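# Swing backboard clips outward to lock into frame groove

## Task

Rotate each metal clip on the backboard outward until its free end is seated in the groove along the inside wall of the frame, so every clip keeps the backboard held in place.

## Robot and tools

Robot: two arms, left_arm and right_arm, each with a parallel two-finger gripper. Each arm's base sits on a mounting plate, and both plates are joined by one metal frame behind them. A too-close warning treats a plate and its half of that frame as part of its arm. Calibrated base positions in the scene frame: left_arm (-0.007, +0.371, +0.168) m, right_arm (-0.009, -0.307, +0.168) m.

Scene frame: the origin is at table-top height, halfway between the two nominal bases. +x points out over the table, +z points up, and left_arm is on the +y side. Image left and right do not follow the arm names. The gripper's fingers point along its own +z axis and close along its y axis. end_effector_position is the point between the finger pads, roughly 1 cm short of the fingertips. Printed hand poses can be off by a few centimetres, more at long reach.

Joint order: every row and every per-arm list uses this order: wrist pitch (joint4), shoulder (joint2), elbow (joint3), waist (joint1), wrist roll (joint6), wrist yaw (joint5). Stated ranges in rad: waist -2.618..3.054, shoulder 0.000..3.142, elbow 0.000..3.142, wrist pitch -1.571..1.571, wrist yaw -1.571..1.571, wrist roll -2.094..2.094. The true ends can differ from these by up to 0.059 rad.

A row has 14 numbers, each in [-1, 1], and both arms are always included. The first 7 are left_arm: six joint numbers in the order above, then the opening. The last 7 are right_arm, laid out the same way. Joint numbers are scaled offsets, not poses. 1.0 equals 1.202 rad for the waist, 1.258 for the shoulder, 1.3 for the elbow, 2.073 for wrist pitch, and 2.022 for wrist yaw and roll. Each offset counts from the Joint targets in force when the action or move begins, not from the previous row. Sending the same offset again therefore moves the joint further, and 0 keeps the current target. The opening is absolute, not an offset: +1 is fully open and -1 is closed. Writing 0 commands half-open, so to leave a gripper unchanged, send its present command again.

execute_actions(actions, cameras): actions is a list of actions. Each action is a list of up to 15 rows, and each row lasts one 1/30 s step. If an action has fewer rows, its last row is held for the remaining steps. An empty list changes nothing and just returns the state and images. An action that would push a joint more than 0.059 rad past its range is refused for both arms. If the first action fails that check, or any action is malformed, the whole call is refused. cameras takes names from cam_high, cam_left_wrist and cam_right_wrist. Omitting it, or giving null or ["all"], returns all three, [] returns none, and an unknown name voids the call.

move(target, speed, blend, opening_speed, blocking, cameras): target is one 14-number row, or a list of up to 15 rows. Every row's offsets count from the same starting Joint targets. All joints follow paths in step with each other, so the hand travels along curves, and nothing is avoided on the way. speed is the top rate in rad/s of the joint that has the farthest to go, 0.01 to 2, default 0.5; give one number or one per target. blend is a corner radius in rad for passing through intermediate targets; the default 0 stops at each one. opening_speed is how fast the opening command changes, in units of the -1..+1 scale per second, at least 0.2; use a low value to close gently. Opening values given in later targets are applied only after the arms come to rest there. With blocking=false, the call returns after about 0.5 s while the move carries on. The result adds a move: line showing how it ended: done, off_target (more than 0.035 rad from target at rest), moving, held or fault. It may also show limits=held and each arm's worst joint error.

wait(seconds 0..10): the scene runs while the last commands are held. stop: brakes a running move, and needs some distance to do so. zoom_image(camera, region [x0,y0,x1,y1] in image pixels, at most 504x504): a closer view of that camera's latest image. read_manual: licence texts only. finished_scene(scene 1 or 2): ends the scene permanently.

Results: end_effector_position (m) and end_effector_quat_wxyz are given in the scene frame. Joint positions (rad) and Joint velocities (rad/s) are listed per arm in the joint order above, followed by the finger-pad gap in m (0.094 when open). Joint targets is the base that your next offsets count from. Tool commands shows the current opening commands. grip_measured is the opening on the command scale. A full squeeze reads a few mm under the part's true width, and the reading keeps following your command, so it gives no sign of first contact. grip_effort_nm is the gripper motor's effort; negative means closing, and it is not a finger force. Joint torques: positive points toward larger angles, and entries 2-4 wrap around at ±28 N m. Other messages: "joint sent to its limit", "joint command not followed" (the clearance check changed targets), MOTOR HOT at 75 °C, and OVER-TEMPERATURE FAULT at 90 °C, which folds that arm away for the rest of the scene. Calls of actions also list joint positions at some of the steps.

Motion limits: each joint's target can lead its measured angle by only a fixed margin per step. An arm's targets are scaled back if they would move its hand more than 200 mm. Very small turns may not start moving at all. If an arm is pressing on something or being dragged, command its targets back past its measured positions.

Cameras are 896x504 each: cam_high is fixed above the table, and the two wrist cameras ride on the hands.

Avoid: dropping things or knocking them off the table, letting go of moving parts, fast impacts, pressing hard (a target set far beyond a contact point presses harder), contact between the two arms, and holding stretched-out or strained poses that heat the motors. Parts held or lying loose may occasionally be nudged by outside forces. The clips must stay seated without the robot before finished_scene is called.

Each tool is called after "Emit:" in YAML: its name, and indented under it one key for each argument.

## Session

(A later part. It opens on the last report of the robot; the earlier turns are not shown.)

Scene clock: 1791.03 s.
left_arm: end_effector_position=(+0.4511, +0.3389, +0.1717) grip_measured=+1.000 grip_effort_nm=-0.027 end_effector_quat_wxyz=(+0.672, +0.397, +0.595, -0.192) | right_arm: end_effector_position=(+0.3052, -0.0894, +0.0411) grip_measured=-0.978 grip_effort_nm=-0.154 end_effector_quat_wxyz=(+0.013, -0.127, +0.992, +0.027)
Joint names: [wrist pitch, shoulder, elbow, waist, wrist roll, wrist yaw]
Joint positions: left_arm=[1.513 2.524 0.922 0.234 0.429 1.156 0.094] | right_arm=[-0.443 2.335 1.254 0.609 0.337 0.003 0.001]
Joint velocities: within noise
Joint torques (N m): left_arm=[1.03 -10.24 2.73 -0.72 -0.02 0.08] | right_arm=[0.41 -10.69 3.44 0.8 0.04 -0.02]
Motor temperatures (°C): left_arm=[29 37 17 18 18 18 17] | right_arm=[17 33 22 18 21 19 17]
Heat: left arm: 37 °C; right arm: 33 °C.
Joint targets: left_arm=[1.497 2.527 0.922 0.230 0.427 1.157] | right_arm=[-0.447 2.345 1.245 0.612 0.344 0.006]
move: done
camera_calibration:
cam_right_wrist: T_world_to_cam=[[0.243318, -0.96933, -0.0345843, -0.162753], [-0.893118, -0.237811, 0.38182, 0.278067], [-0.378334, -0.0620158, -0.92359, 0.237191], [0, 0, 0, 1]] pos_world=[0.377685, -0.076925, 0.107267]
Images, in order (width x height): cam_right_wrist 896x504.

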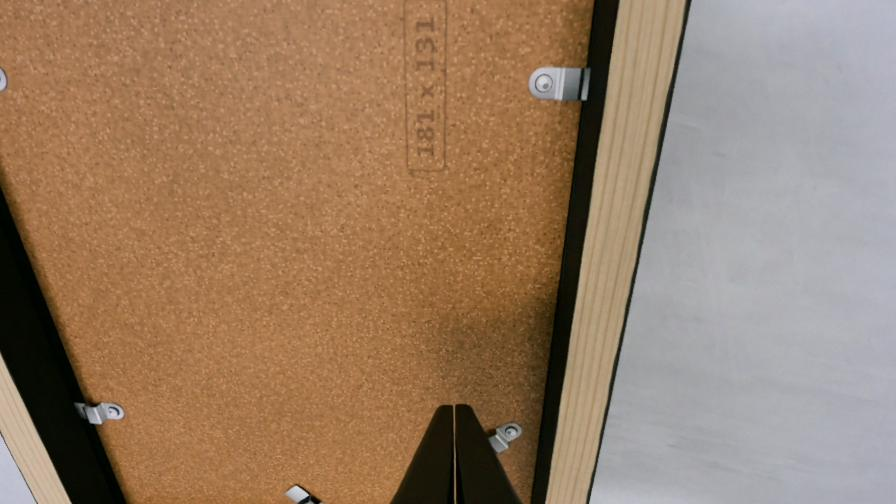

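Emit:
move:
  target: [0,0,0,0,0,0,1,0,0.036,0,0,0,0,-0.98]
  speed: 0.1
  cameras: ["cam_right_wrist"]

Emit:
zoom_image:
  camera: "cam_right_wrist"
  region: [380, 330, 580, 500]

Scene clock: 1795.07 s.
left_arm: end_effector_position=(+0.4511, +0.3389, +0.1717) grip_measured=+1.000 grip_effort_nm=-0.032 end_effector_quat_wxyz=(+0.672, +0.397, +0.595, -0.192) | right_arm: end_effector_position=(+0.2960, -0.0949, +0.0260) grip_measured=-0.978 grip_effort_nm=-0.159 end_effector_quat_wxyz=(-0.006, -0.127, +0.992, +0.017)
Joint names: [wrist pitch, shoulder, elbow, waist, wrist roll, wrist yaw]
Joint positions: left_arm=[1.513 2.524 0.922 0.234 0.429 1.156 0.094] | right_arm=[-0.443 2.377 1.254 0.609 0.337 0.003 0.001]
Joint velocities: within noise
Joint torques (N m): left_arm=[1.06 -10.29 2.81 -0.69 0.03 0.12] | right_arm=[0.34 -10.5 3.23 0.77 0.03 0]
Motor temperatures (°C): left_arm=[29 37 17 18 18 18 17] | right_arm=[17 32 22 18 21 19 17]
Heat: left arm: 37 °C; right arm: 32 °C.
Joint targets: left_arm=[1.497 2.527 0.922 0.230 0.427 1.157] | right_arm=[-0.447 2.390 1.245 0.612 0.344 0.006]
move: done
camera_calibration:
cam_right_wrist: T_world_to_cam=[[0.243996, -0.969565, -0.0202382, -0.166944], [-0.878674, -0.229857, 0.418446, 0.269805], [-0.410363, -0.0843164, -0.908016, 0.226359], [0, 0, 0, 1]] pos_world=[0.370694, -0.0807609, 0.0892596]
Images, in order (width x height): cam_right_wrist 896x504.

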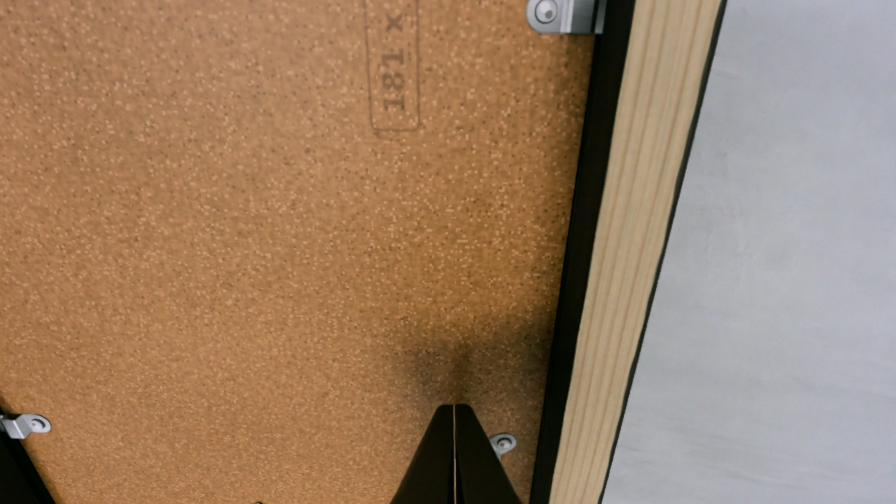

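Scaled by 2.520.

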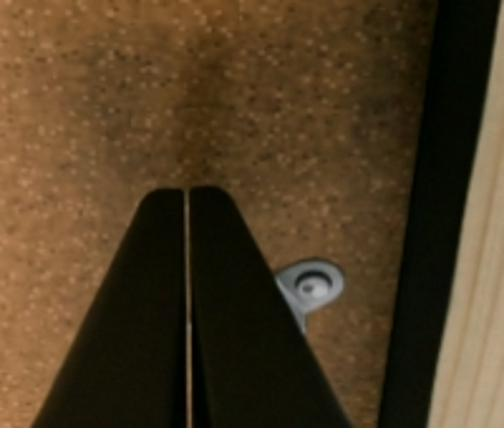

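Emit:
move:
  target:
    - [0,0,0,0,0,0,1,0,-0.08,0,0,0,0,-0.98]
    - [0,0,0,0,0,0,1,0.0275,-0.08,0,0,0,0,-0.98]
    - [0,0,0,0,0,0,1,0.0082,-0.08,0,0,0,0,-0.98]
    - [0,0,0,0,0,0,1,0.0082,0.0,0,0,0,0,-0.98]
    - [0,0,0,0,0,0,1,0.0082,0.0128,0,0,0,0,-0.98]
  speed: [0.3,0.3,0.3,0.3,0.08]
  cameras: ["cam_right_wrist"]

Emit:
zoom_image:
  camera: "cam_right_wrist"
  region: [380, 330, 580, 500]

Scene clock: 1805.70 s.
left_arm: end_effector_position=(+0.4511, +0.3389, +0.1717) grip_measured=+1.000 grip_effort_nm=-0.022 end_effector_quat_wxyz=(+0.672, +0.397, +0.595, -0.192) | right_arm: end_effector_position=(+0.2961, -0.0946, +0.0209) grip_measured=-0.978 grip_effort_nm=-0.159 end_effector_quat_wxyz=(-0.005, -0.127, +0.992, +0.018)
Joint names: [wrist pitch, shoulder, elbow, waist, wrist roll, wrist yaw]
Joint positions: left_arm=[1.513 2.524 0.922 0.234 0.429 1.156 0.094] | right_arm=[-0.426 2.392 1.254 0.609 0.337 0.003 0.001]
Joint velocities: within noise
Joint torques (N m): left_arm=[1.02 -10.28 2.73 -0.7 0 0.1] | right_arm=[0.34 -10.36 3.19 0.79 0.03 -0.02]
Motor temperatures (°C): left_arm=[29 38 17 18 18 18 17] | right_arm=[17 33 22 18 21 19 17]
Heat: left arm: 38 °C; right arm: 33 °C.
Joint targets: left_arm=[1.497 2.527 0.922 0.230 0.427 1.157] | right_arm=[-0.429 2.406 1.245 0.612 0.344 0.006]
move: done
camera_calibration:
cam_right_wrist: T_world_to_cam=[[0.243955, -0.969562, -0.020884, -0.166742], [-0.879352, -0.230235, 0.416812, 0.27229], [-0.408933, -0.0833187, -0.908753, 0.221504], [0, 0, 0, 1]] pos_world=[0.370696, -0.0805211, 0.0843169]
Images, in order (width x height): cam_right_wrist 896x504.

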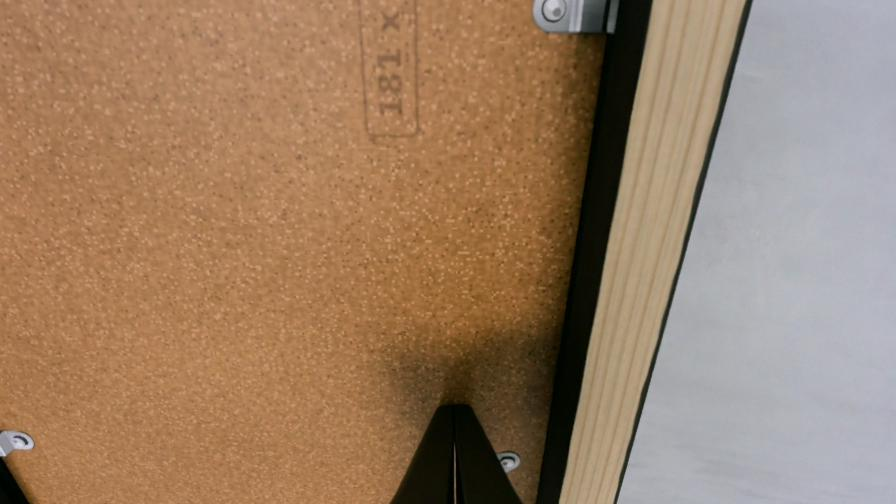

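Scaled by 2.520.

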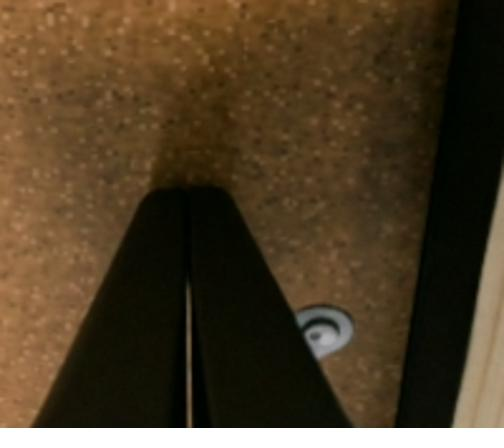

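Emit:
move:
  target: [0,0,0,0,0,0,1,-0.0125,0,0,0.004,0,0,-0.98]
  speed: 0.05
  cameras: ["cam_right_wrist"]

Emit:
zoom_image:
  camera: "cam_right_wrist"
  region: [380, 330, 580, 500]

Scene clock: 1814.10 s.
left_arm: end_effector_position=(+0.4511, +0.3389, +0.1717) grip_measured=+1.000 grip_effort_nm=-0.022 end_effector_quat_wxyz=(+0.672, +0.397, +0.595, -0.192) | right_arm: end_effector_position=(+0.2919, -0.0974, +0.0209) grip_measured=-0.978 grip_effort_nm=-0.159 end_effector_quat_wxyz=(-0.014, -0.127, +0.992, +0.013)
Joint names: [wrist pitch, shoulder, elbow, waist, wrist roll, wrist yaw]
Joint positions: left_arm=[1.513 2.524 0.922 0.234 0.429 1.156 0.094] | right_arm=[-0.446 2.392 1.254 0.609 0.337 0.003 0.001]
Joint velocities: within noise
Joint torques (N m): left_arm=[1.04 -10.17 2.73 -0.62 -0.02 0.08] | right_arm=[0.24 -10.32 3.15 1.22 0.04 -0.03]
Motor temperatures (°C): left_arm=[29 38 17 18 18 18 17] | right_arm=[17 32 22 18 21 19 17]
Heat: left arm: 38 °C; right arm: 32 °C.
Joint targets: left_arm=[1.497 2.527 0.922 0.230 0.427 1.157] | right_arm=[-0.455 2.406 1.245 0.617 0.344 0.006]
move: done
camera_calibration:
cam_right_wrist: T_world_to_cam=[[0.244445, -0.969561, -0.0140427, -0.168732], [-0.872037, -0.226144, 0.434063, 0.265869], [-0.424027, -0.0938589, -0.900773, 0.222797], [0, 0, 0, 1]] pos_world=[0.367565, -0.0825602, 0.0829154]
Images, in order (width x height): cam_right_wrist 896x504.

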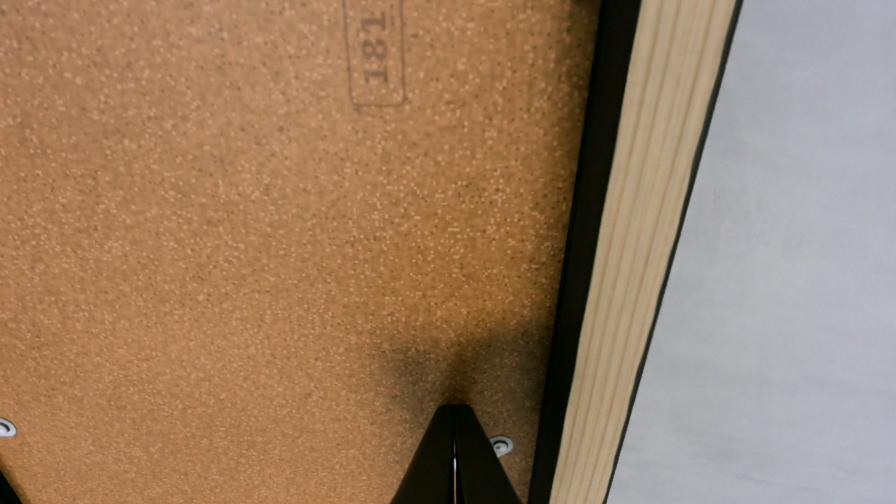

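Scaled by 2.520.

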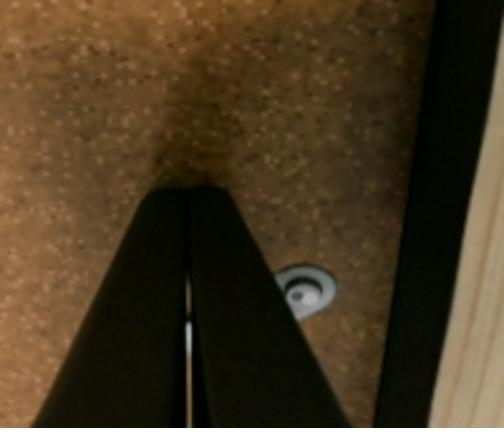

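Emit:
move:
  target: [0,0,0,0,0,0,1,-0.013,0,0,0.005,0,0,-0.98]
  speed: 0.05
  cameras: ["cam_right_wrist"]

Emit:
zoom_image:
  camera: "cam_right_wrist"
  region: [380, 330, 580, 500]

Scene clock: 1819.60 s.
left_arm: end_effector_position=(+0.4511, +0.3389, +0.1717) grip_measured=+1.000 grip_effort_nm=-0.032 end_effector_quat_wxyz=(+0.672, +0.397, +0.595, -0.192) | right_arm: end_effector_position=(+0.2870, -0.0982, +0.0211) grip_measured=-0.978 grip_effort_nm=-0.149 end_effector_quat_wxyz=(-0.022, -0.130, +0.991, +0.009)
Joint names: [wrist pitch, shoulder, elbow, waist, wrist roll, wrist yaw]
Joint positions: left_arm=[1.513 2.524 0.922 0.234 0.429 1.156 0.094] | right_arm=[-0.464 2.392 1.254 0.615 0.337 0.003 0.001]
Joint velocities: within noise
Joint torques (N m): left_arm=[1.06 -10.33 2.78 -0.72 0.04 0.11] | right_arm=[0.13 -10.29 3.12 1.2 0.03 -0.01]
Motor temperatures (°C): left_arm=[29 38 17 18 18 18 17] | right_arm=[17 32 22 18 21 19 17]
Heat: left arm: 38 °C; right arm: 32 °C.
Joint targets: left_arm=[1.497 2.527 0.922 0.230 0.427 1.157] | right_arm=[-0.482 2.406 1.245 0.622 0.344 0.006]
move: done
camera_calibration:
cam_right_wrist: T_world_to_cam=[[0.250516, -0.968079, -0.00806298, -0.170018], [-0.86411, -0.227352, 0.449026, 0.258665], [-0.436526, -0.105521, -0.893482, 0.22312], [0, 0, 0, 1]] pos_world=[0.363505, -0.0822386, 0.0818353]
Images, in order (width x height): cam_right_wrist 896x504.

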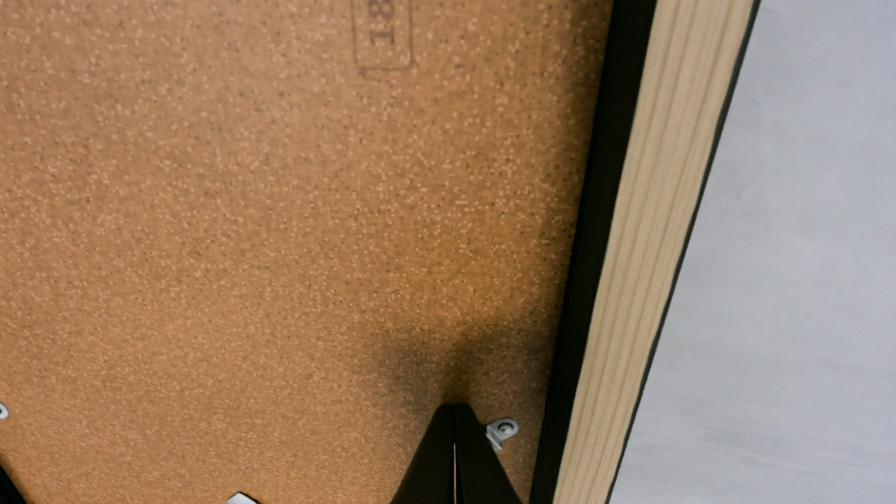

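Scaled by 2.520.

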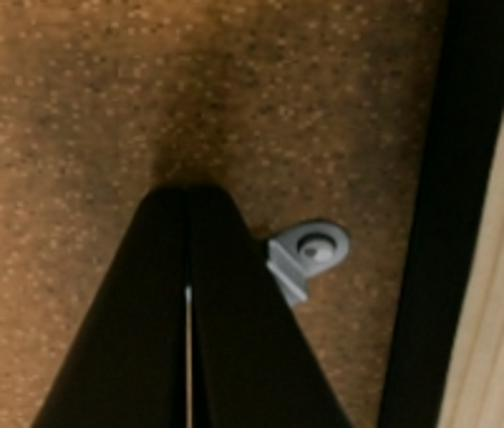

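Emit:
move:
  target: [0,0,0,0,0,0,1,-0.009,0,0,0.003,0,0,-0.98]
  speed: 0.05
  cameras: ["cam_right_wrist"]

Emit:
zoom_image:
  camera: "cam_right_wrist"
  region: [380, 330, 580, 500]

Scene clock: 1830.60 s.
left_arm: end_effector_position=(+0.4511, +0.3389, +0.1717) grip_measured=+1.000 grip_effort_nm=-0.027 end_effector_quat_wxyz=(+0.672, +0.397, +0.595, -0.192) | right_arm: end_effector_position=(+0.2825, -0.0996, +0.0214) grip_measured=-0.978 grip_effort_nm=-0.149 end_effector_quat_wxyz=(-0.030, -0.132, +0.991, +0.005)
Joint names: [wrist pitch, shoulder, elbow, waist, wrist roll, wrist yaw]
Joint positions: left_arm=[1.513 2.524 0.922 0.234 0.429 1.156 0.094] | right_arm=[-0.483 2.392 1.254 0.619 0.337 0.003 0.001]
Joint velocities: within noise
Joint torques (N m): left_arm=[1.06 -10.3 2.65 -0.8 -0.04 0.09] | right_arm=[0.1 -10.25 3.1 1.25 0.03 -0.01]
Motor temperatures (°C): left_arm=[29 38 17 18 18 18 17] | right_arm=[17 31 22 18 21 19 17]
Heat: left arm: 38 °C; right arm: 31 °C.
Joint targets: left_arm=[1.497 2.527 0.922 0.230 0.427 1.157] | right_arm=[-0.501 2.406 1.245 0.626 0.344 0.006]
move: done
camera_calibration:
cam_right_wrist: T_world_to_cam=[[0.254837, -0.966982, -0.0019369, -0.171519], [-0.85624, -0.226582, 0.464234, 0.251846], [-0.449345, -0.116646, -0.885711, 0.223555], [0, 0, 0, 1]] pos_world=[0.359803, -0.0827157, 0.0807577]
Images, in order (width x height): cam_right_wrist 896x504.

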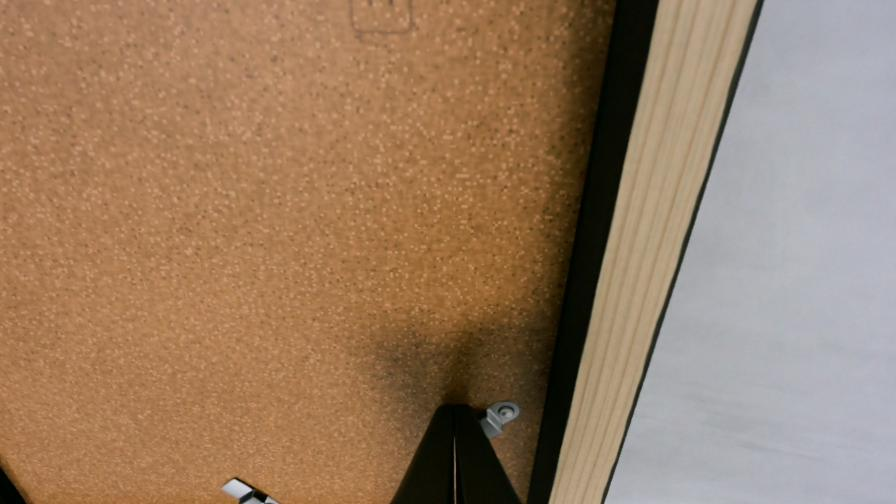

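Scaled by 2.520.

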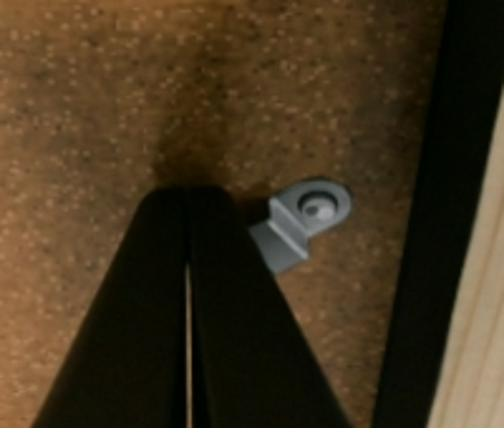

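Emit:
move:
  target:
    - [0,0,0,0,0,0,1,0,-0.0954,0,0,0,0,-0.98]
    - [0,0,0,0,0,0,1,0.0632,-0.124,-0.0431,-0.0183,0.5188,0,-0.66]
    - [0,0,0,0,0,0,1,0.0425,-0.124,-0.0431,-0.0183,0.5188,0,-0.66]
    - [0,0,0,0,0,0,1,0.0425,-0.0445,-0.0431,-0.0183,0.5188,0,-0.66]
  speed: [0.3,0.6,0.3,0.2]
  cameras: ["cam_right_wrist"]

Emit:
zoom_image:
  camera: "cam_right_wrist"
  region: [380, 330, 580, 500]

Scene clock: 1856.43 s.
left_arm: end_effector_position=(+0.4511, +0.3389, +0.1717) grip_measured=+1.000 grip_effort_nm=-0.027 end_effector_quat_wxyz=(+0.672, +0.397, +0.595, -0.192) | right_arm: end_effector_position=(+0.2915, -0.0971, +0.0301) grip_measured=-0.662 grip_effort_nm=0.066 end_effector_quat_wxyz=(-0.008, +0.386, +0.922, +0.021)
Joint names: [wrist pitch, shoulder, elbow, waist, wrist roll, wrist yaw]
Joint positions: left_arm=[1.513 2.524 0.922 0.234 0.429 1.156 0.094] | right_arm=[-0.404 2.341 1.2 0.611 1.387 0.003 0.016]
Joint velocities: within noise
Joint torques (N m): left_arm=[1.05 -10.41 2.81 -0.76 0.04 0.1] | right_arm=[0.34 -10.5 3.08 -0.14 0.02 -0.02]
Motor temperatures (°C): left_arm=[29 38 17 18 18 18 17] | right_arm=[17 32 22 18 21 19 17]
Heat: left arm: 38 °C; right arm: 32 °C.
Joint targets: left_arm=[1.497 2.527 0.922 0.230 0.427 1.157] | right_arm=[-0.413 2.350 1.189 0.604 1.393 0.006]
move: done; target 2's new numbers were sent with right_arm's shoulder 0.038 rad from that target
camera_calibration:
cam_right_wrist: T_world_to_cam=[[-0.718262, -0.695592, -0.015877, 0.139026], [-0.629755, 0.640238, 0.439891, 0.274932], [-0.295819, 0.325955, -0.897911, 0.234219], [0, 0, 0, 1]] pos_world=[0.342283, -0.155661, 0.0915754]
Images, in order (width x height): cam_right_wrist 896x504.

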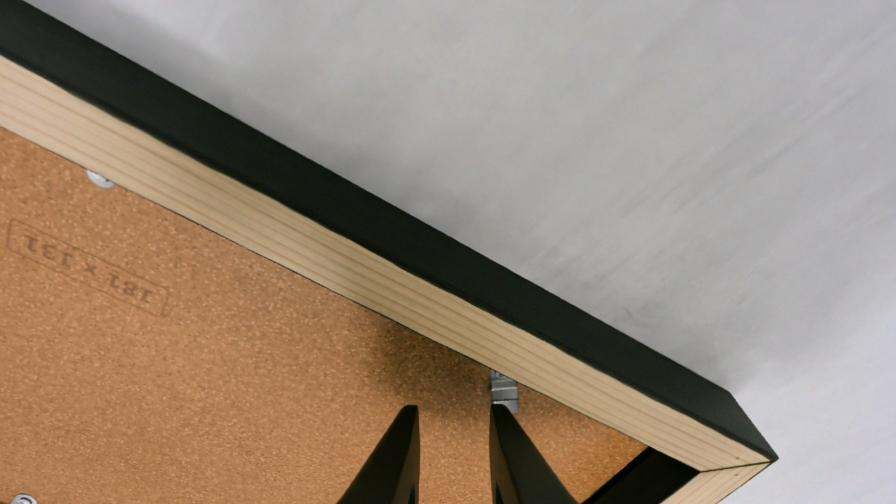

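Scaled by 2.520.

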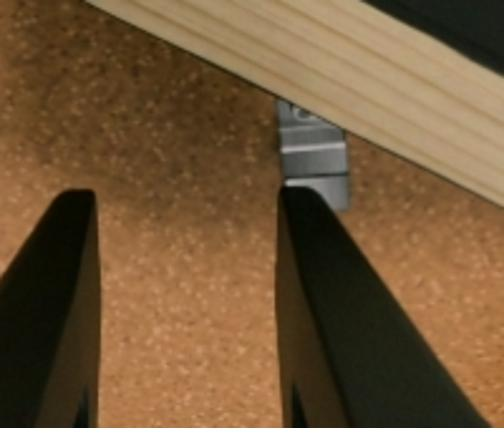

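Emit:
move:
  target:
    - [0,0,0,0,0,0,1,0,-0.07,0,0,0,0,-0.66]
    - [0,0,0,0,0,0,1,-0.0048,-0.07,0,-0.0045,-0.095,0,-0.66]
    - [0,0,0,0,0,0,1,-0.0048,0.018,0,-0.0045,-0.095,0,-0.66]
  speed: [0.3,0.3,0.15]
  cameras: ["cam_right_wrist"]

Emit:
zoom_image:
  camera: "cam_right_wrist"
  region: [380, 330, 580, 500]

Scene clock: 1870.77 s.
left_arm: end_effector_position=(+0.4511, +0.3389, +0.1717) grip_measured=+1.000 grip_effort_nm=-0.037 end_effector_quat_wxyz=(+0.672, +0.397, +0.595, -0.192) | right_arm: end_effector_position=(+0.2856, -0.1025, +0.0234) grip_measured=-0.662 grip_effort_nm=0.066 end_effector_quat_wxyz=(-0.017, +0.304, +0.952, +0.011)
Joint names: [wrist pitch, shoulder, elbow, waist, wrist roll, wrist yaw]
Joint positions: left_arm=[1.513 2.524 0.922 0.234 0.429 1.156 0.094] | right_arm=[-0.411 2.359 1.197 0.606 1.208 0 0.016]
Joint velocities: within noise
Joint torques (N m): left_arm=[1.05 -10.35 2.67 -0.8 -0.01 0.12] | right_arm=[0.24 -10.04 3.14 -0.16 -0.11 0.01]
Motor temperatures (°C): left_arm=[29 38 17 18 18 18 17] | right_arm=[17 31 22 18 21 19 17]
Heat: left arm: 38 °C; right arm: 31 °C.
Joint targets: left_arm=[1.497 2.527 0.922 0.230 0.427 1.157] | right_arm=[-0.423 2.373 1.189 0.598 1.200 0.006]
move: done
camera_calibration:
cam_right_wrist: T_world_to_cam=[[-0.5866, -0.809864, 0.00445578, 0.0812086], [-0.723641, 0.526601, 0.446133, 0.292663], [-0.363654, 0.258477, -0.894956, 0.240617], [0, 0, 0, 1]] pos_world=[0.346921, -0.150543, 0.0844128]
Images, in order (width x height): cam_right_wrist 896x504.

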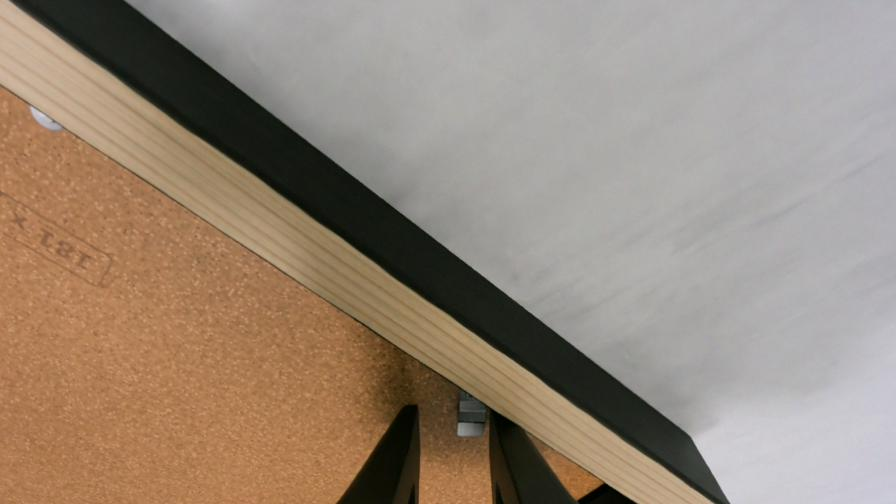

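Scaled by 2.520.

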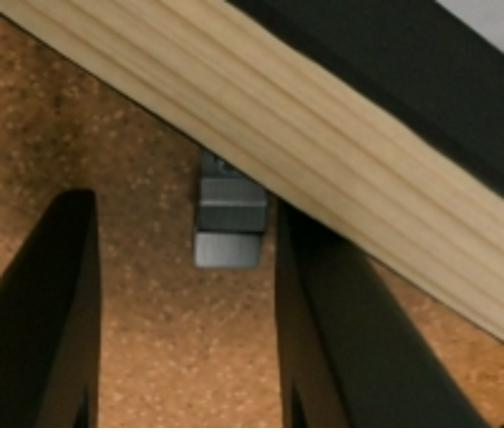

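Emit:
move:
  target: [0,0,0,0,0,0,1,0,0.0155,0,0,0,0,-0.66]
  speed: 0.1
  cameras: []

Emit:
move:
  target: [0,0,0,0,0,0,1,0,0,0,0,0,0,-0.9]
  opening_speed: 0.25
  cameras: ["cam_right_wrist"]

Emit:
zoom_image:
  camera: "cam_right_wrist"
  region: [380, 330, 580, 500]

Scene clock: 1876.33 s.
left_arm: end_effector_position=(+0.4511, +0.3389, +0.1717) grip_measured=+1.000 grip_effort_nm=-0.022 end_effector_quat_wxyz=(+0.672, +0.397, +0.595, -0.192) | right_arm: end_effector_position=(+0.2830, -0.1033, +0.0201) grip_measured=-0.662 grip_effort_nm=0.061 end_effector_quat_wxyz=(-0.021, +0.304, +0.952, +0.009)
Joint names: [wrist pitch, shoulder, elbow, waist, wrist roll, wrist yaw]
Joint positions: left_arm=[1.513 2.524 0.922 0.234 0.429 1.156 0.094] | right_arm=[-0.411 2.369 1.197 0.606 1.207 -0.004 0.016]
Joint velocities: within noise
Joint torques (N m): left_arm=[1.03 -10.3 2.97 -0.59 0 0.09] | right_arm=[0.24 -9.17 3.08 -0.18 -0.11 0.06]
Motor temperatures (°C): left_arm=[29 38 17 18 18 18 17] | right_arm=[17 31 22 18 21 19 17]
Heat: left arm: 38 °C; right arm: 31 °C.
Joint targets: left_arm=[1.497 2.527 0.922 0.230 0.427 1.157] | right_arm=[-0.423 2.392 1.189 0.598 1.200 0.005]
move: done
No camera images: "cameras" was empty.

Scene clock: 1877.50 s.
left_arm: end_effector_position=(+0.4511, +0.3389, +0.1717) grip_measured=+1.000 grip_effort_nm=-0.027 end_effector_quat_wxyz=(+0.672, +0.397, +0.595, -0.192) | right_arm: end_effector_position=(+0.2811, -0.1050, +0.0201) grip_measured=-0.894 grip_effort_nm=-0.349 end_effector_quat_wxyz=(-0.023, +0.304, +0.952, +0.004)
Joint names: [wrist pitch, shoulder, elbow, waist, wrist roll, wrist yaw]
Joint positions: left_arm=[1.513 2.524 0.922 0.234 0.429 1.156 0.094] | right_arm=[-0.422 2.369 1.197 0.606 1.207 -0.002 0.005]
Joint velocities: within noise
Joint torques (N m): left_arm=[1.04 -10.39 2.91 -0.7 -0.01 0.08] | right_arm=[0.32 -9.17 3.11 -0.13 -0.1 0.03]
Motor temperatures (°C): left_arm=[29 38 17 18 18 18 17] | right_arm=[17 31 22 18 21 19 17]
Heat: left arm: 38 °C; right arm: 31 °C.
Joint targets: left_arm=[1.497 2.527 0.922 0.230 0.427 1.157] | right_arm=[-0.423 2.392 1.189 0.598 1.201 0.005]
move: done
camera_calibration:
cam_right_wrist: T_world_to_cam=[[-0.585412, -0.810414, 0.0228439, 0.0757347], [-0.716324, 0.530231, 0.45358, 0.290359], [-0.379701, 0.249168, -0.890923, 0.240134], [0, 0, 0, 1]] pos_world=[0.343507, -0.152415, 0.0805095]
Images, in order (width x height): cam_right_wrist 896x504.

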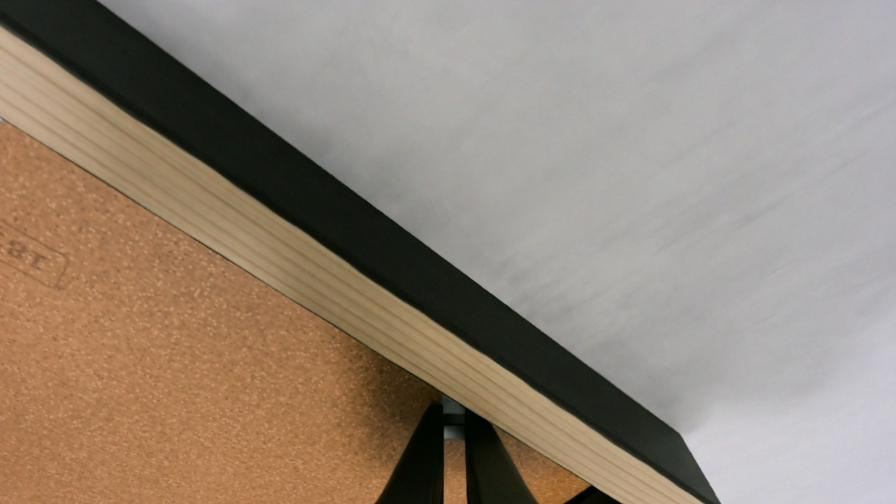

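Scaled by 2.520.

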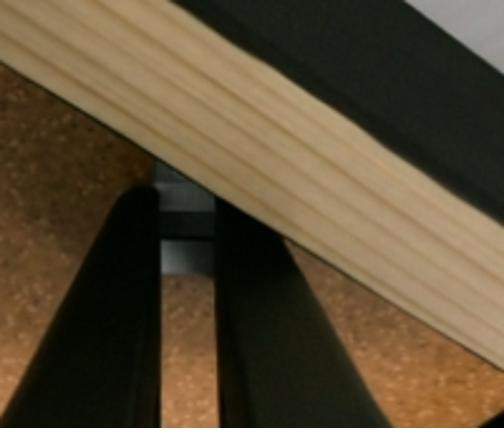

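Emit:
move:
  target:
    - [0,0,0,0,0,0,1,-0.006,0,0,-0.003,-0.095,0,-0.9]
  speed: 0.15
  cameras: ["cam_right_wrist"]

Emit:
zoom_image:
  camera: "cam_right_wrist"
  region: [380, 330, 580, 500]

Scene clock: 1885.83 s.
left_arm: end_effector_position=(+0.4511, +0.3389, +0.1717) grip_measured=+1.000 grip_effort_nm=-0.022 end_effector_quat_wxyz=(+0.672, +0.397, +0.595, -0.192) | right_arm: end_effector_position=(+0.2805, -0.1070, +0.0201) grip_measured=-0.894 grip_effort_nm=-0.349 end_effector_quat_wxyz=(-0.025, +0.214, +0.977, +0.004)
Joint names: [wrist pitch, shoulder, elbow, waist, wrist roll, wrist yaw]
Joint positions: left_arm=[1.513 2.524 0.922 0.234 0.429 1.156 0.094] | right_arm=[-0.428 2.369 1.197 0.602 1.017 -0.001 0.005]
Joint velocities: within noise
Joint torques (N m): left_arm=[1.05 -10.26 2.69 -0.7 -0.02 0.12] | right_arm=[0.25 -9.16 3.1 -0.21 -0.13 0.04]
Motor temperatures (°C): left_arm=[29 38 17 18 18 18 17] | right_arm=[17 30 22 18 21 19 17]
Heat: left arm: 38 °C; right arm: 30 °C.
Joint targets: left_arm=[1.497 2.527 0.922 0.230 0.427 1.157] | right_arm=[-0.435 2.392 1.189 0.595 1.008 0.006]
move: done
camera_calibration:
cam_right_wrist: T_world_to_cam=[[-0.424876, -0.905037, 0.0196904, 0.0186971], [-0.801394, 0.386158, 0.456782, 0.299329], [-0.421008, 0.178296, -0.889361, 0.244347], [0, 0, 0, 1]] pos_world=[0.350697, -0.142233, 0.0802161]
Images, in order (width x height): cam_right_wrist 896x504.

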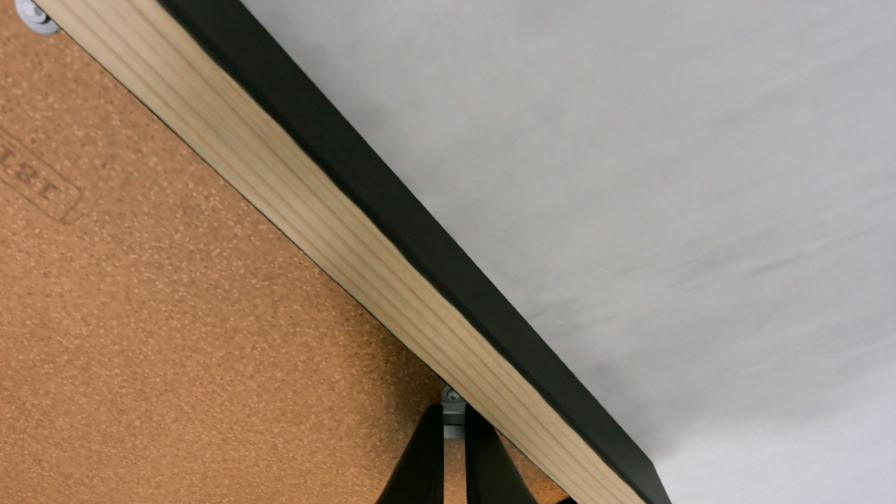

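Scaled by 2.520.

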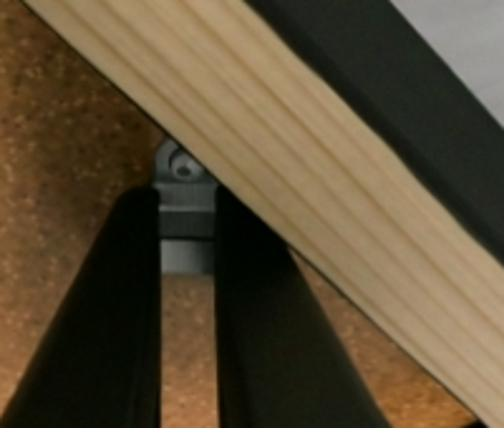

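Emit:
move:
  target:
    - [0,0,0,0,0,0,1,-0.006,0,0,-0.004,-0.095,0,-0.9]
  speed: 0.15
  cameras: ["cam_right_wrist"]

Emit:
zoom_image:
  camera: "cam_right_wrist"
  region: [380, 330, 580, 500]

Scene clock: 1890.70 s.
left_arm: end_effector_position=(+0.4511, +0.3389, +0.1717) grip_measured=+1.000 grip_effort_nm=-0.027 end_effector_quat_wxyz=(+0.672, +0.397, +0.595, -0.192) | right_arm: end_effector_position=(+0.2797, -0.1086, +0.0201) grip_measured=-0.894 grip_effort_nm=-0.344 end_effector_quat_wxyz=(-0.027, +0.121, +0.992, +0.004)
Joint names: [wrist pitch, shoulder, elbow, waist, wrist roll, wrist yaw]
Joint positions: left_arm=[1.513 2.524 0.922 0.234 0.429 1.156 0.094] | right_arm=[-0.434 2.369 1.197 0.6 0.825 -0.002 0.005]
Joint velocities: within noise
Joint torques (N m): left_arm=[1.05 -10.32 2.81 -0.62 -0.01 0.15] | right_arm=[0.18 -9.14 3.1 -0.38 -0.14 0.04]
Motor temperatures (°C): left_arm=[29 38 17 18 18 18 17] | right_arm=[17 30 22 18 21 19 17]
Heat: left arm: 38 °C; right arm: 30 °C.
Joint targets: left_arm=[1.497 2.527 0.922 0.230 0.427 1.157] | right_arm=[-0.448 2.392 1.189 0.590 0.816 0.005]
move: done
camera_calibration:
cam_right_wrist: T_world_to_cam=[[-0.246686, -0.96899, 0.014287, -0.0397179], [-0.85853, 0.225356, 0.460589, 0.297746], [-0.449525, 0.101355, -0.887499, 0.243896], [0, 0, 0, 1]] pos_world=[0.355463, -0.130305, 0.0798867]
Images, in order (width x height): cam_right_wrist 896x504.

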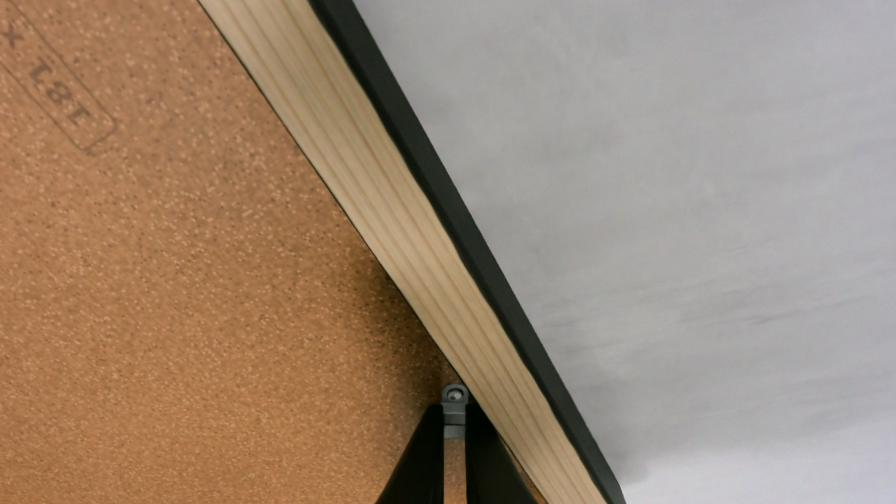

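Scaled by 2.520.

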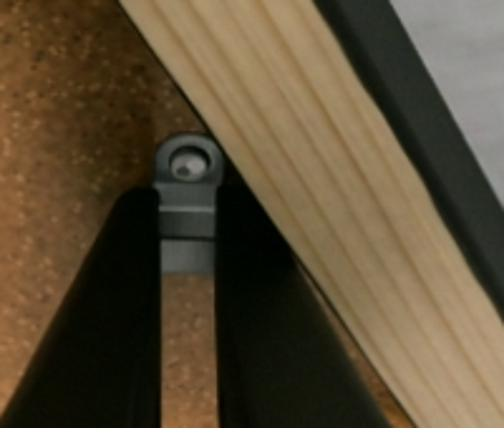

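Emit:
move:
  target:
    - [0,0,0,0,0,0,1,-0.004,0,0,-0.005,-0.095,0,-0.9]
  speed: 0.15
  cameras: ["cam_right_wrist"]

Emit:
zoom_image:
  camera: "cam_right_wrist"
  region: [380, 330, 580, 500]

Scene clock: 1895.23 s.
left_arm: end_effector_position=(+0.4511, +0.3389, +0.1717) grip_measured=+1.000 grip_effort_nm=-0.027 end_effector_quat_wxyz=(+0.672, +0.397, +0.595, -0.192) | right_arm: end_effector_position=(+0.2795, -0.1105, +0.0201) grip_measured=-0.894 grip_effort_nm=-0.344 end_effector_quat_wxyz=(-0.029, +0.027, +0.999, +0.006)
Joint names: [wrist pitch, shoulder, elbow, waist, wrist roll, wrist yaw]
Joint positions: left_arm=[1.513 2.524 0.922 0.234 0.429 1.156 0.094] | right_arm=[-0.439 2.369 1.197 0.595 0.633 -0.003 0.005]
Joint velocities: within noise
Joint torques (N m): left_arm=[1.06 -10.28 2.74 -0.79 0 0.12] | right_arm=[0.11 -9.11 3.11 -0.51 -0.12 0.03]
Motor temperatures (°C): left_arm=[29 38 17 18 18 18 17] | right_arm=[17 30 22 18 21 19 17]
Heat: left arm: 38 °C; right arm: 30 °C.
Joint targets: left_arm=[1.497 2.527 0.922 0.230 0.427 1.157] | right_arm=[-0.456 2.392 1.189 0.584 0.624 0.005]
move: done
camera_calibration:
cam_right_wrist: T_world_to_cam=[[-0.0612826, -0.998101, 0.00627943, -0.0964786], [-0.884248, 0.0572082, 0.4635, 0.286545], [-0.462979, 0.0228519, -0.886075, 0.239041], [0, 0, 0, 1]] pos_world=[0.358135, -0.118151, 0.0795999]
Images, in order (width x height): cam_right_wrist 896x504.

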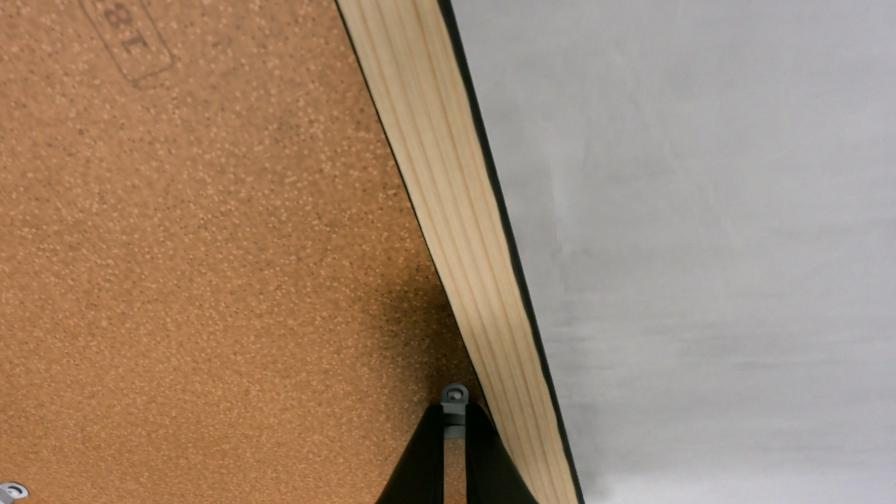

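Scaled by 2.520.

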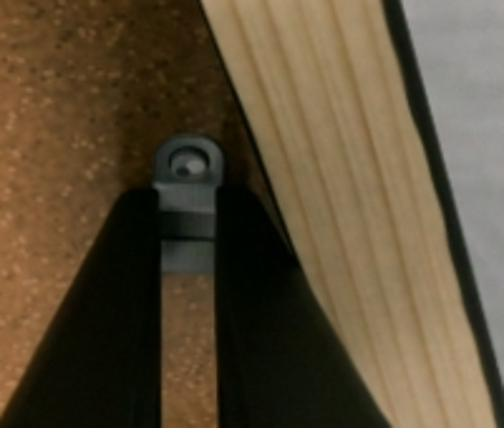

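Emit:
move:
  target: [0,0,0,0,0,0,1,0,0,0,0,0,0,-0.7]
  opening_speed: 0.5
  cameras: []

Emit:
move:
  target:
    - [0,0,0,0,0,0,1,0,-0.0954,0,0,0,0,-0.7]
    - [0,0,0,0,0,0,1,0.0396,-0.13,-0.0465,-0.0391,-0.1756,0,0.277]
    - [0,0,0,0,0,0,1,0.0396,-0.0652,-0.0465,-0.0391,-0.1756,0,0.277]
  speed: [0.3,0.4,0.2]
  cameras: ["cam_right_wrist"]

Scene clock: 1911.27 s.
left_arm: end_effector_position=(+0.4511, +0.3389, +0.1717) grip_measured=+1.000 grip_effort_nm=-0.017 end_effector_quat_wxyz=(+0.672, +0.397, +0.595, -0.192) | right_arm: end_effector_position=(+0.2793, -0.1102, +0.0201) grip_measured=-0.702 grip_effort_nm=0.081 end_effector_quat_wxyz=(-0.029, +0.025, +0.999, +0.007)
Joint names: [wrist pitch, shoulder, elbow, waist, wrist roll, wrist yaw]
Joint positions: left_arm=[1.513 2.524 0.922 0.234 0.429 1.156 0.094] | right_arm=[-0.439 2.369 1.197 0.595 0.63 -0.004 0.014]
Joint velocities: within noise
Joint torques (N m): left_arm=[1.06 -10.32 2.77 -0.65 -0.02 0.1] | right_arm=[0.12 -9.13 3.1 -0.47 -0.09 0.06]
Motor temperatures (°C): left_arm=[29 38 17 18 18 18 17] | right_arm=[17 30 22 18 21 19 17]
Heat: left arm: 38 °C; right arm: 30 °C.
Joint targets: left_arm=[1.497 2.527 0.922 0.230 0.427 1.157] | right_arm=[-0.456 2.392 1.189 0.584 0.624 0.006]
move: done
No camera images: "cameras" was empty.

Scene clock: 1914.67 s.
left_arm: end_effector_position=(+0.4511, +0.3389, +0.1717) grip_measured=+1.000 grip_effort_nm=-0.027 end_effector_quat_wxyz=(+0.672, +0.397, +0.595, -0.192) | right_arm: end_effector_position=(+0.2940, -0.1231, +0.0332) grip_measured=+0.275 grip_effort_nm=0.066 end_effector_quat_wxyz=(+0.003, -0.124, +0.992, +0.025)
Joint names: [wrist pitch, shoulder, elbow, waist, wrist roll, wrist yaw]
Joint positions: left_arm=[1.513 2.524 0.922 0.234 0.429 1.156 0.094] | right_arm=[-0.382 2.3 1.139 0.543 0.277 -0.004 0.06]
Joint velocities: within noise
Joint torques (N m): left_arm=[1.04 -10.17 2.77 -0.77 -0.01 0.11] | right_arm=[0.51 -10.03 3 -0.09 -0.12 0.05]
Motor temperatures (°C): left_arm=[29 38 17 18 18 18 17] | right_arm=[17 31 22 18 21 19 17]
Heat: left arm: 38 °C; right arm: 31 °C.
Joint targets: left_arm=[1.497 2.527 0.922 0.230 0.427 1.157] | right_arm=[-0.374 2.310 1.129 0.537 0.269 0.006]
move: done; target 2's new numbers were sent with right_arm's shoulder 0.037 rad from that target
camera_calibration:
cam_right_wrist: T_world_to_cam=[[0.238838, -0.970499, -0.032978, -0.191823], [-0.886256, -0.231734, 0.401061, 0.26118], [-0.396872, -0.0665618, -0.915457, 0.228235], [0, 0, 0, 1]] pos_world=[0.367867, -0.110448, 0.0978647]
Images, in order (width x height): cam_right_wrist 896x504.

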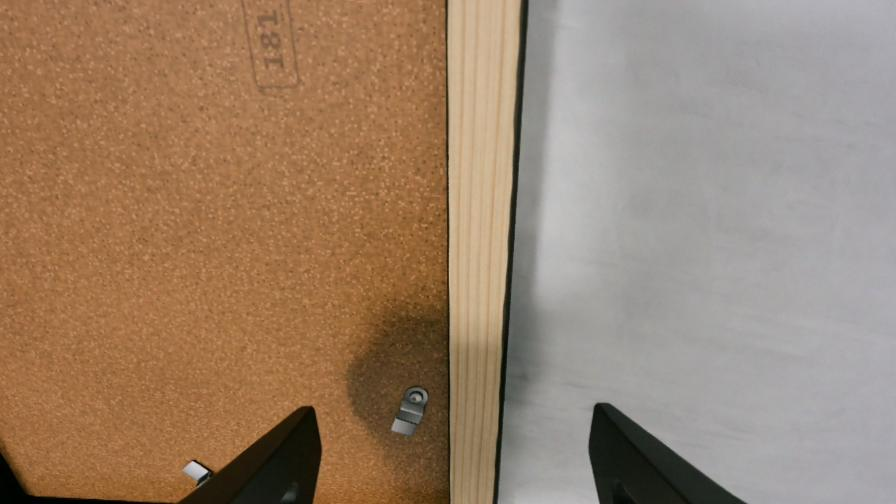

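Emit:
move:
  target: [0,0,0,0,0,0,1,0,0.0285,0,0,0,0,0.277]
  speed: 0.12
  cameras: ["cam_right_wrist"]

Scene clock: 1918.70 s.
left_arm: end_effector_position=(+0.4511, +0.3389, +0.1717) grip_measured=+1.000 grip_effort_nm=-0.027 end_effector_quat_wxyz=(+0.672, +0.397, +0.595, -0.192) | right_arm: end_effector_position=(+0.2865, -0.1270, +0.0224) grip_measured=+0.275 grip_effort_nm=0.066 end_effector_quat_wxyz=(-0.013, -0.125, +0.992, +0.019)
Joint names: [wrist pitch, shoulder, elbow, waist, wrist roll, wrist yaw]
Joint positions: left_arm=[1.513 2.524 0.922 0.234 0.429 1.156 0.094] | right_arm=[-0.382 2.333 1.139 0.543 0.276 -0.004 0.06]
Joint velocities: within noise
Joint torques (N m): left_arm=[1.03 -10.37 2.86 -0.64 0.01 0.1] | right_arm=[0.43 -9.78 2.86 -0.06 -0.11 0.05]
Motor temperatures (°C): left_arm=[29 38 17 18 18 18 17] | right_arm=[17 31 22 18 21 19 17]
Heat: left arm: 38 °C; right arm: 31 °C.
Joint targets: left_arm=[1.497 2.527 0.922 0.230 0.427 1.157] | right_arm=[-0.374 2.346 1.129 0.537 0.269 0.006]
move: done
camera_calibration:
cam_right_wrist: T_world_to_cam=[[0.239673, -0.970563, -0.0237698, -0.194611], [-0.874102, -0.226378, 0.429767, 0.254466], [-0.422496, -0.082226, -0.902627, 0.22013], [0, 0, 0, 1]] pos_world=[0.362076, -0.113176, 0.0847088]
Images, in order (width x height): cam_right_wrist 896x504.

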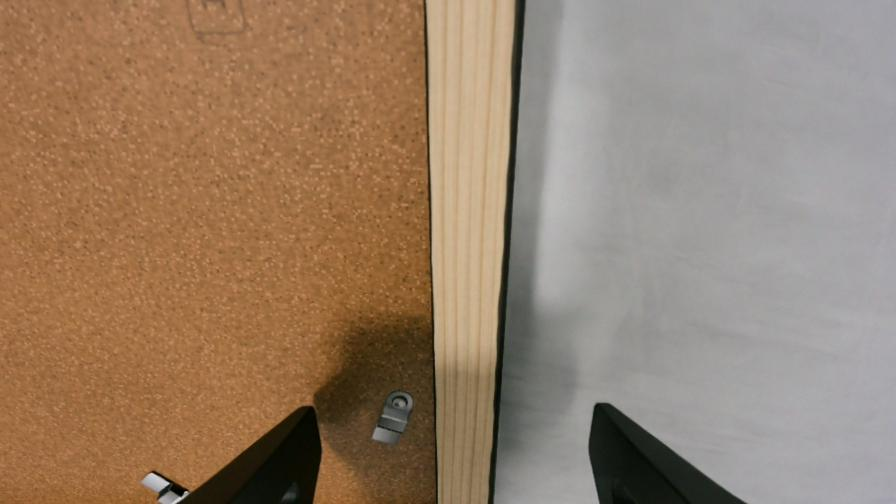

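Emit:
move:
  target: [0,0,0,0,0,0,1,-0.0121,0.001,0,0,0,0,0.277]
  speed: 0.06
  cameras: []

Emit:
move:
  target: [0,0,0,0,0,0,1,0,0,0,0,0,0,-0.35]
  opening_speed: 0.4
  cameras: ["cam_right_wrist"]

Emit:
zoom_image:
  camera: "cam_right_wrist"
  region: [330, 320, 570, 500]

Scene clock: 1927.23 s.
left_arm: end_effector_position=(+0.4511, +0.3389, +0.1717) grip_measured=+1.000 grip_effort_nm=-0.032 end_effector_quat_wxyz=(+0.672, +0.397, +0.595, -0.192) | right_arm: end_effector_position=(+0.2847, -0.1280, +0.0225) grip_measured=+0.275 grip_effort_nm=0.071 end_effector_quat_wxyz=(-0.016, -0.125, +0.992, +0.017)
Joint names: [wrist pitch, shoulder, elbow, waist, wrist roll, wrist yaw]
Joint positions: left_arm=[1.513 2.524 0.922 0.234 0.429 1.156 0.094] | right_arm=[-0.39 2.333 1.139 0.543 0.276 -0.004 0.06]
Joint velocities: within noise
Joint torques (N m): left_arm=[1.04 -10.33 2.67 -0.66 -0.01 0.09] | right_arm=[0.27 -9.65 2.84 -0.06 -0.1 0.06]
Motor temperatures (°C): left_arm=[29 38 17 18 18 18 17] | right_arm=[17 31 22 18 21 19 17]
Heat: left arm: 38 °C; right arm: 31 °C.
Joint targets: left_arm=[1.497 2.527 0.922 0.230 0.427 1.157] | right_arm=[-0.399 2.348 1.129 0.537 0.269 0.006]
move: done
No camera images: "cameras" was empty.

Scene clock: 1929.03 s.
left_arm: end_effector_position=(+0.4511, +0.3389, +0.1717) grip_measured=+1.000 grip_effort_nm=-0.017 end_effector_quat_wxyz=(+0.672, +0.397, +0.595, -0.192) | right_arm: end_effector_position=(+0.2846, -0.1281, +0.0225) grip_measured=-0.348 grip_effort_nm=-0.154 end_effector_quat_wxyz=(-0.017, -0.125, +0.992, +0.017)
Joint names: [wrist pitch, shoulder, elbow, waist, wrist roll, wrist yaw]
Joint positions: left_arm=[1.513 2.524 0.922 0.234 0.429 1.156 0.094] | right_arm=[-0.391 2.333 1.139 0.543 0.276 -0.004 0.031]
Joint velocities: within noise
Joint torques (N m): left_arm=[1.02 -10.36 2.76 -0.64 0 0.12] | right_arm=[0.26 -9.63 2.88 -0.06 -0.1 0.07]
Motor temperatures (°C): left_arm=[29 38 17 18 18 18 17] | right_arm=[17 31 22 18 21 19 17]
Heat: left arm: 38 °C; right arm: 31 °C.
Joint targets: left_arm=[1.497 2.527 0.922 0.230 0.427 1.157] | right_arm=[-0.399 2.348 1.129 0.537 0.269 0.006]
move: done
camera_calibration:
cam_right_wrist: T_world_to_cam=[[0.240211, -0.970487, -0.0213215, -0.195422], [-0.870656, -0.22511, 0.43736, 0.251568], [-0.429252, -0.086495, -0.899034, 0.220565], [0, 0, 0, 1]] pos_world=[0.360649, -0.113946, 0.0841034]
Images, in order (width x height): cam_right_wrist 896x504.

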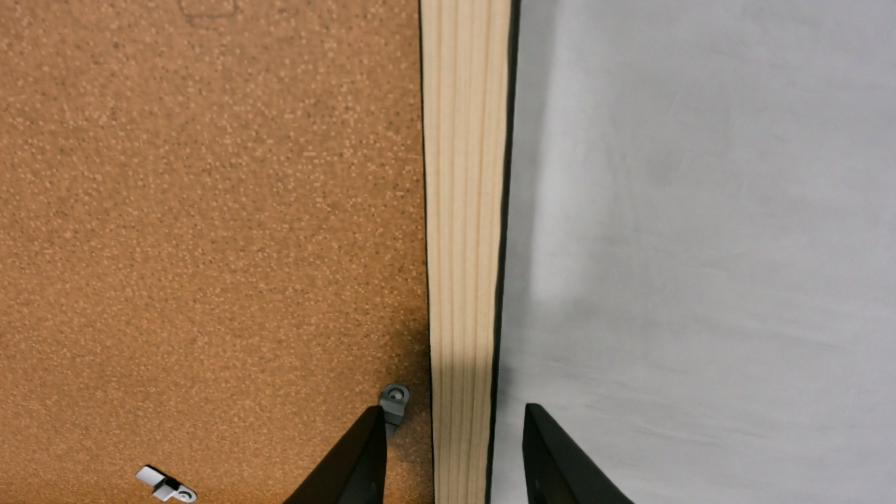

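Scaled by 2.100.

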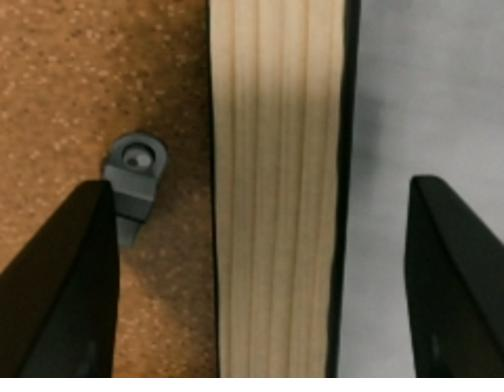

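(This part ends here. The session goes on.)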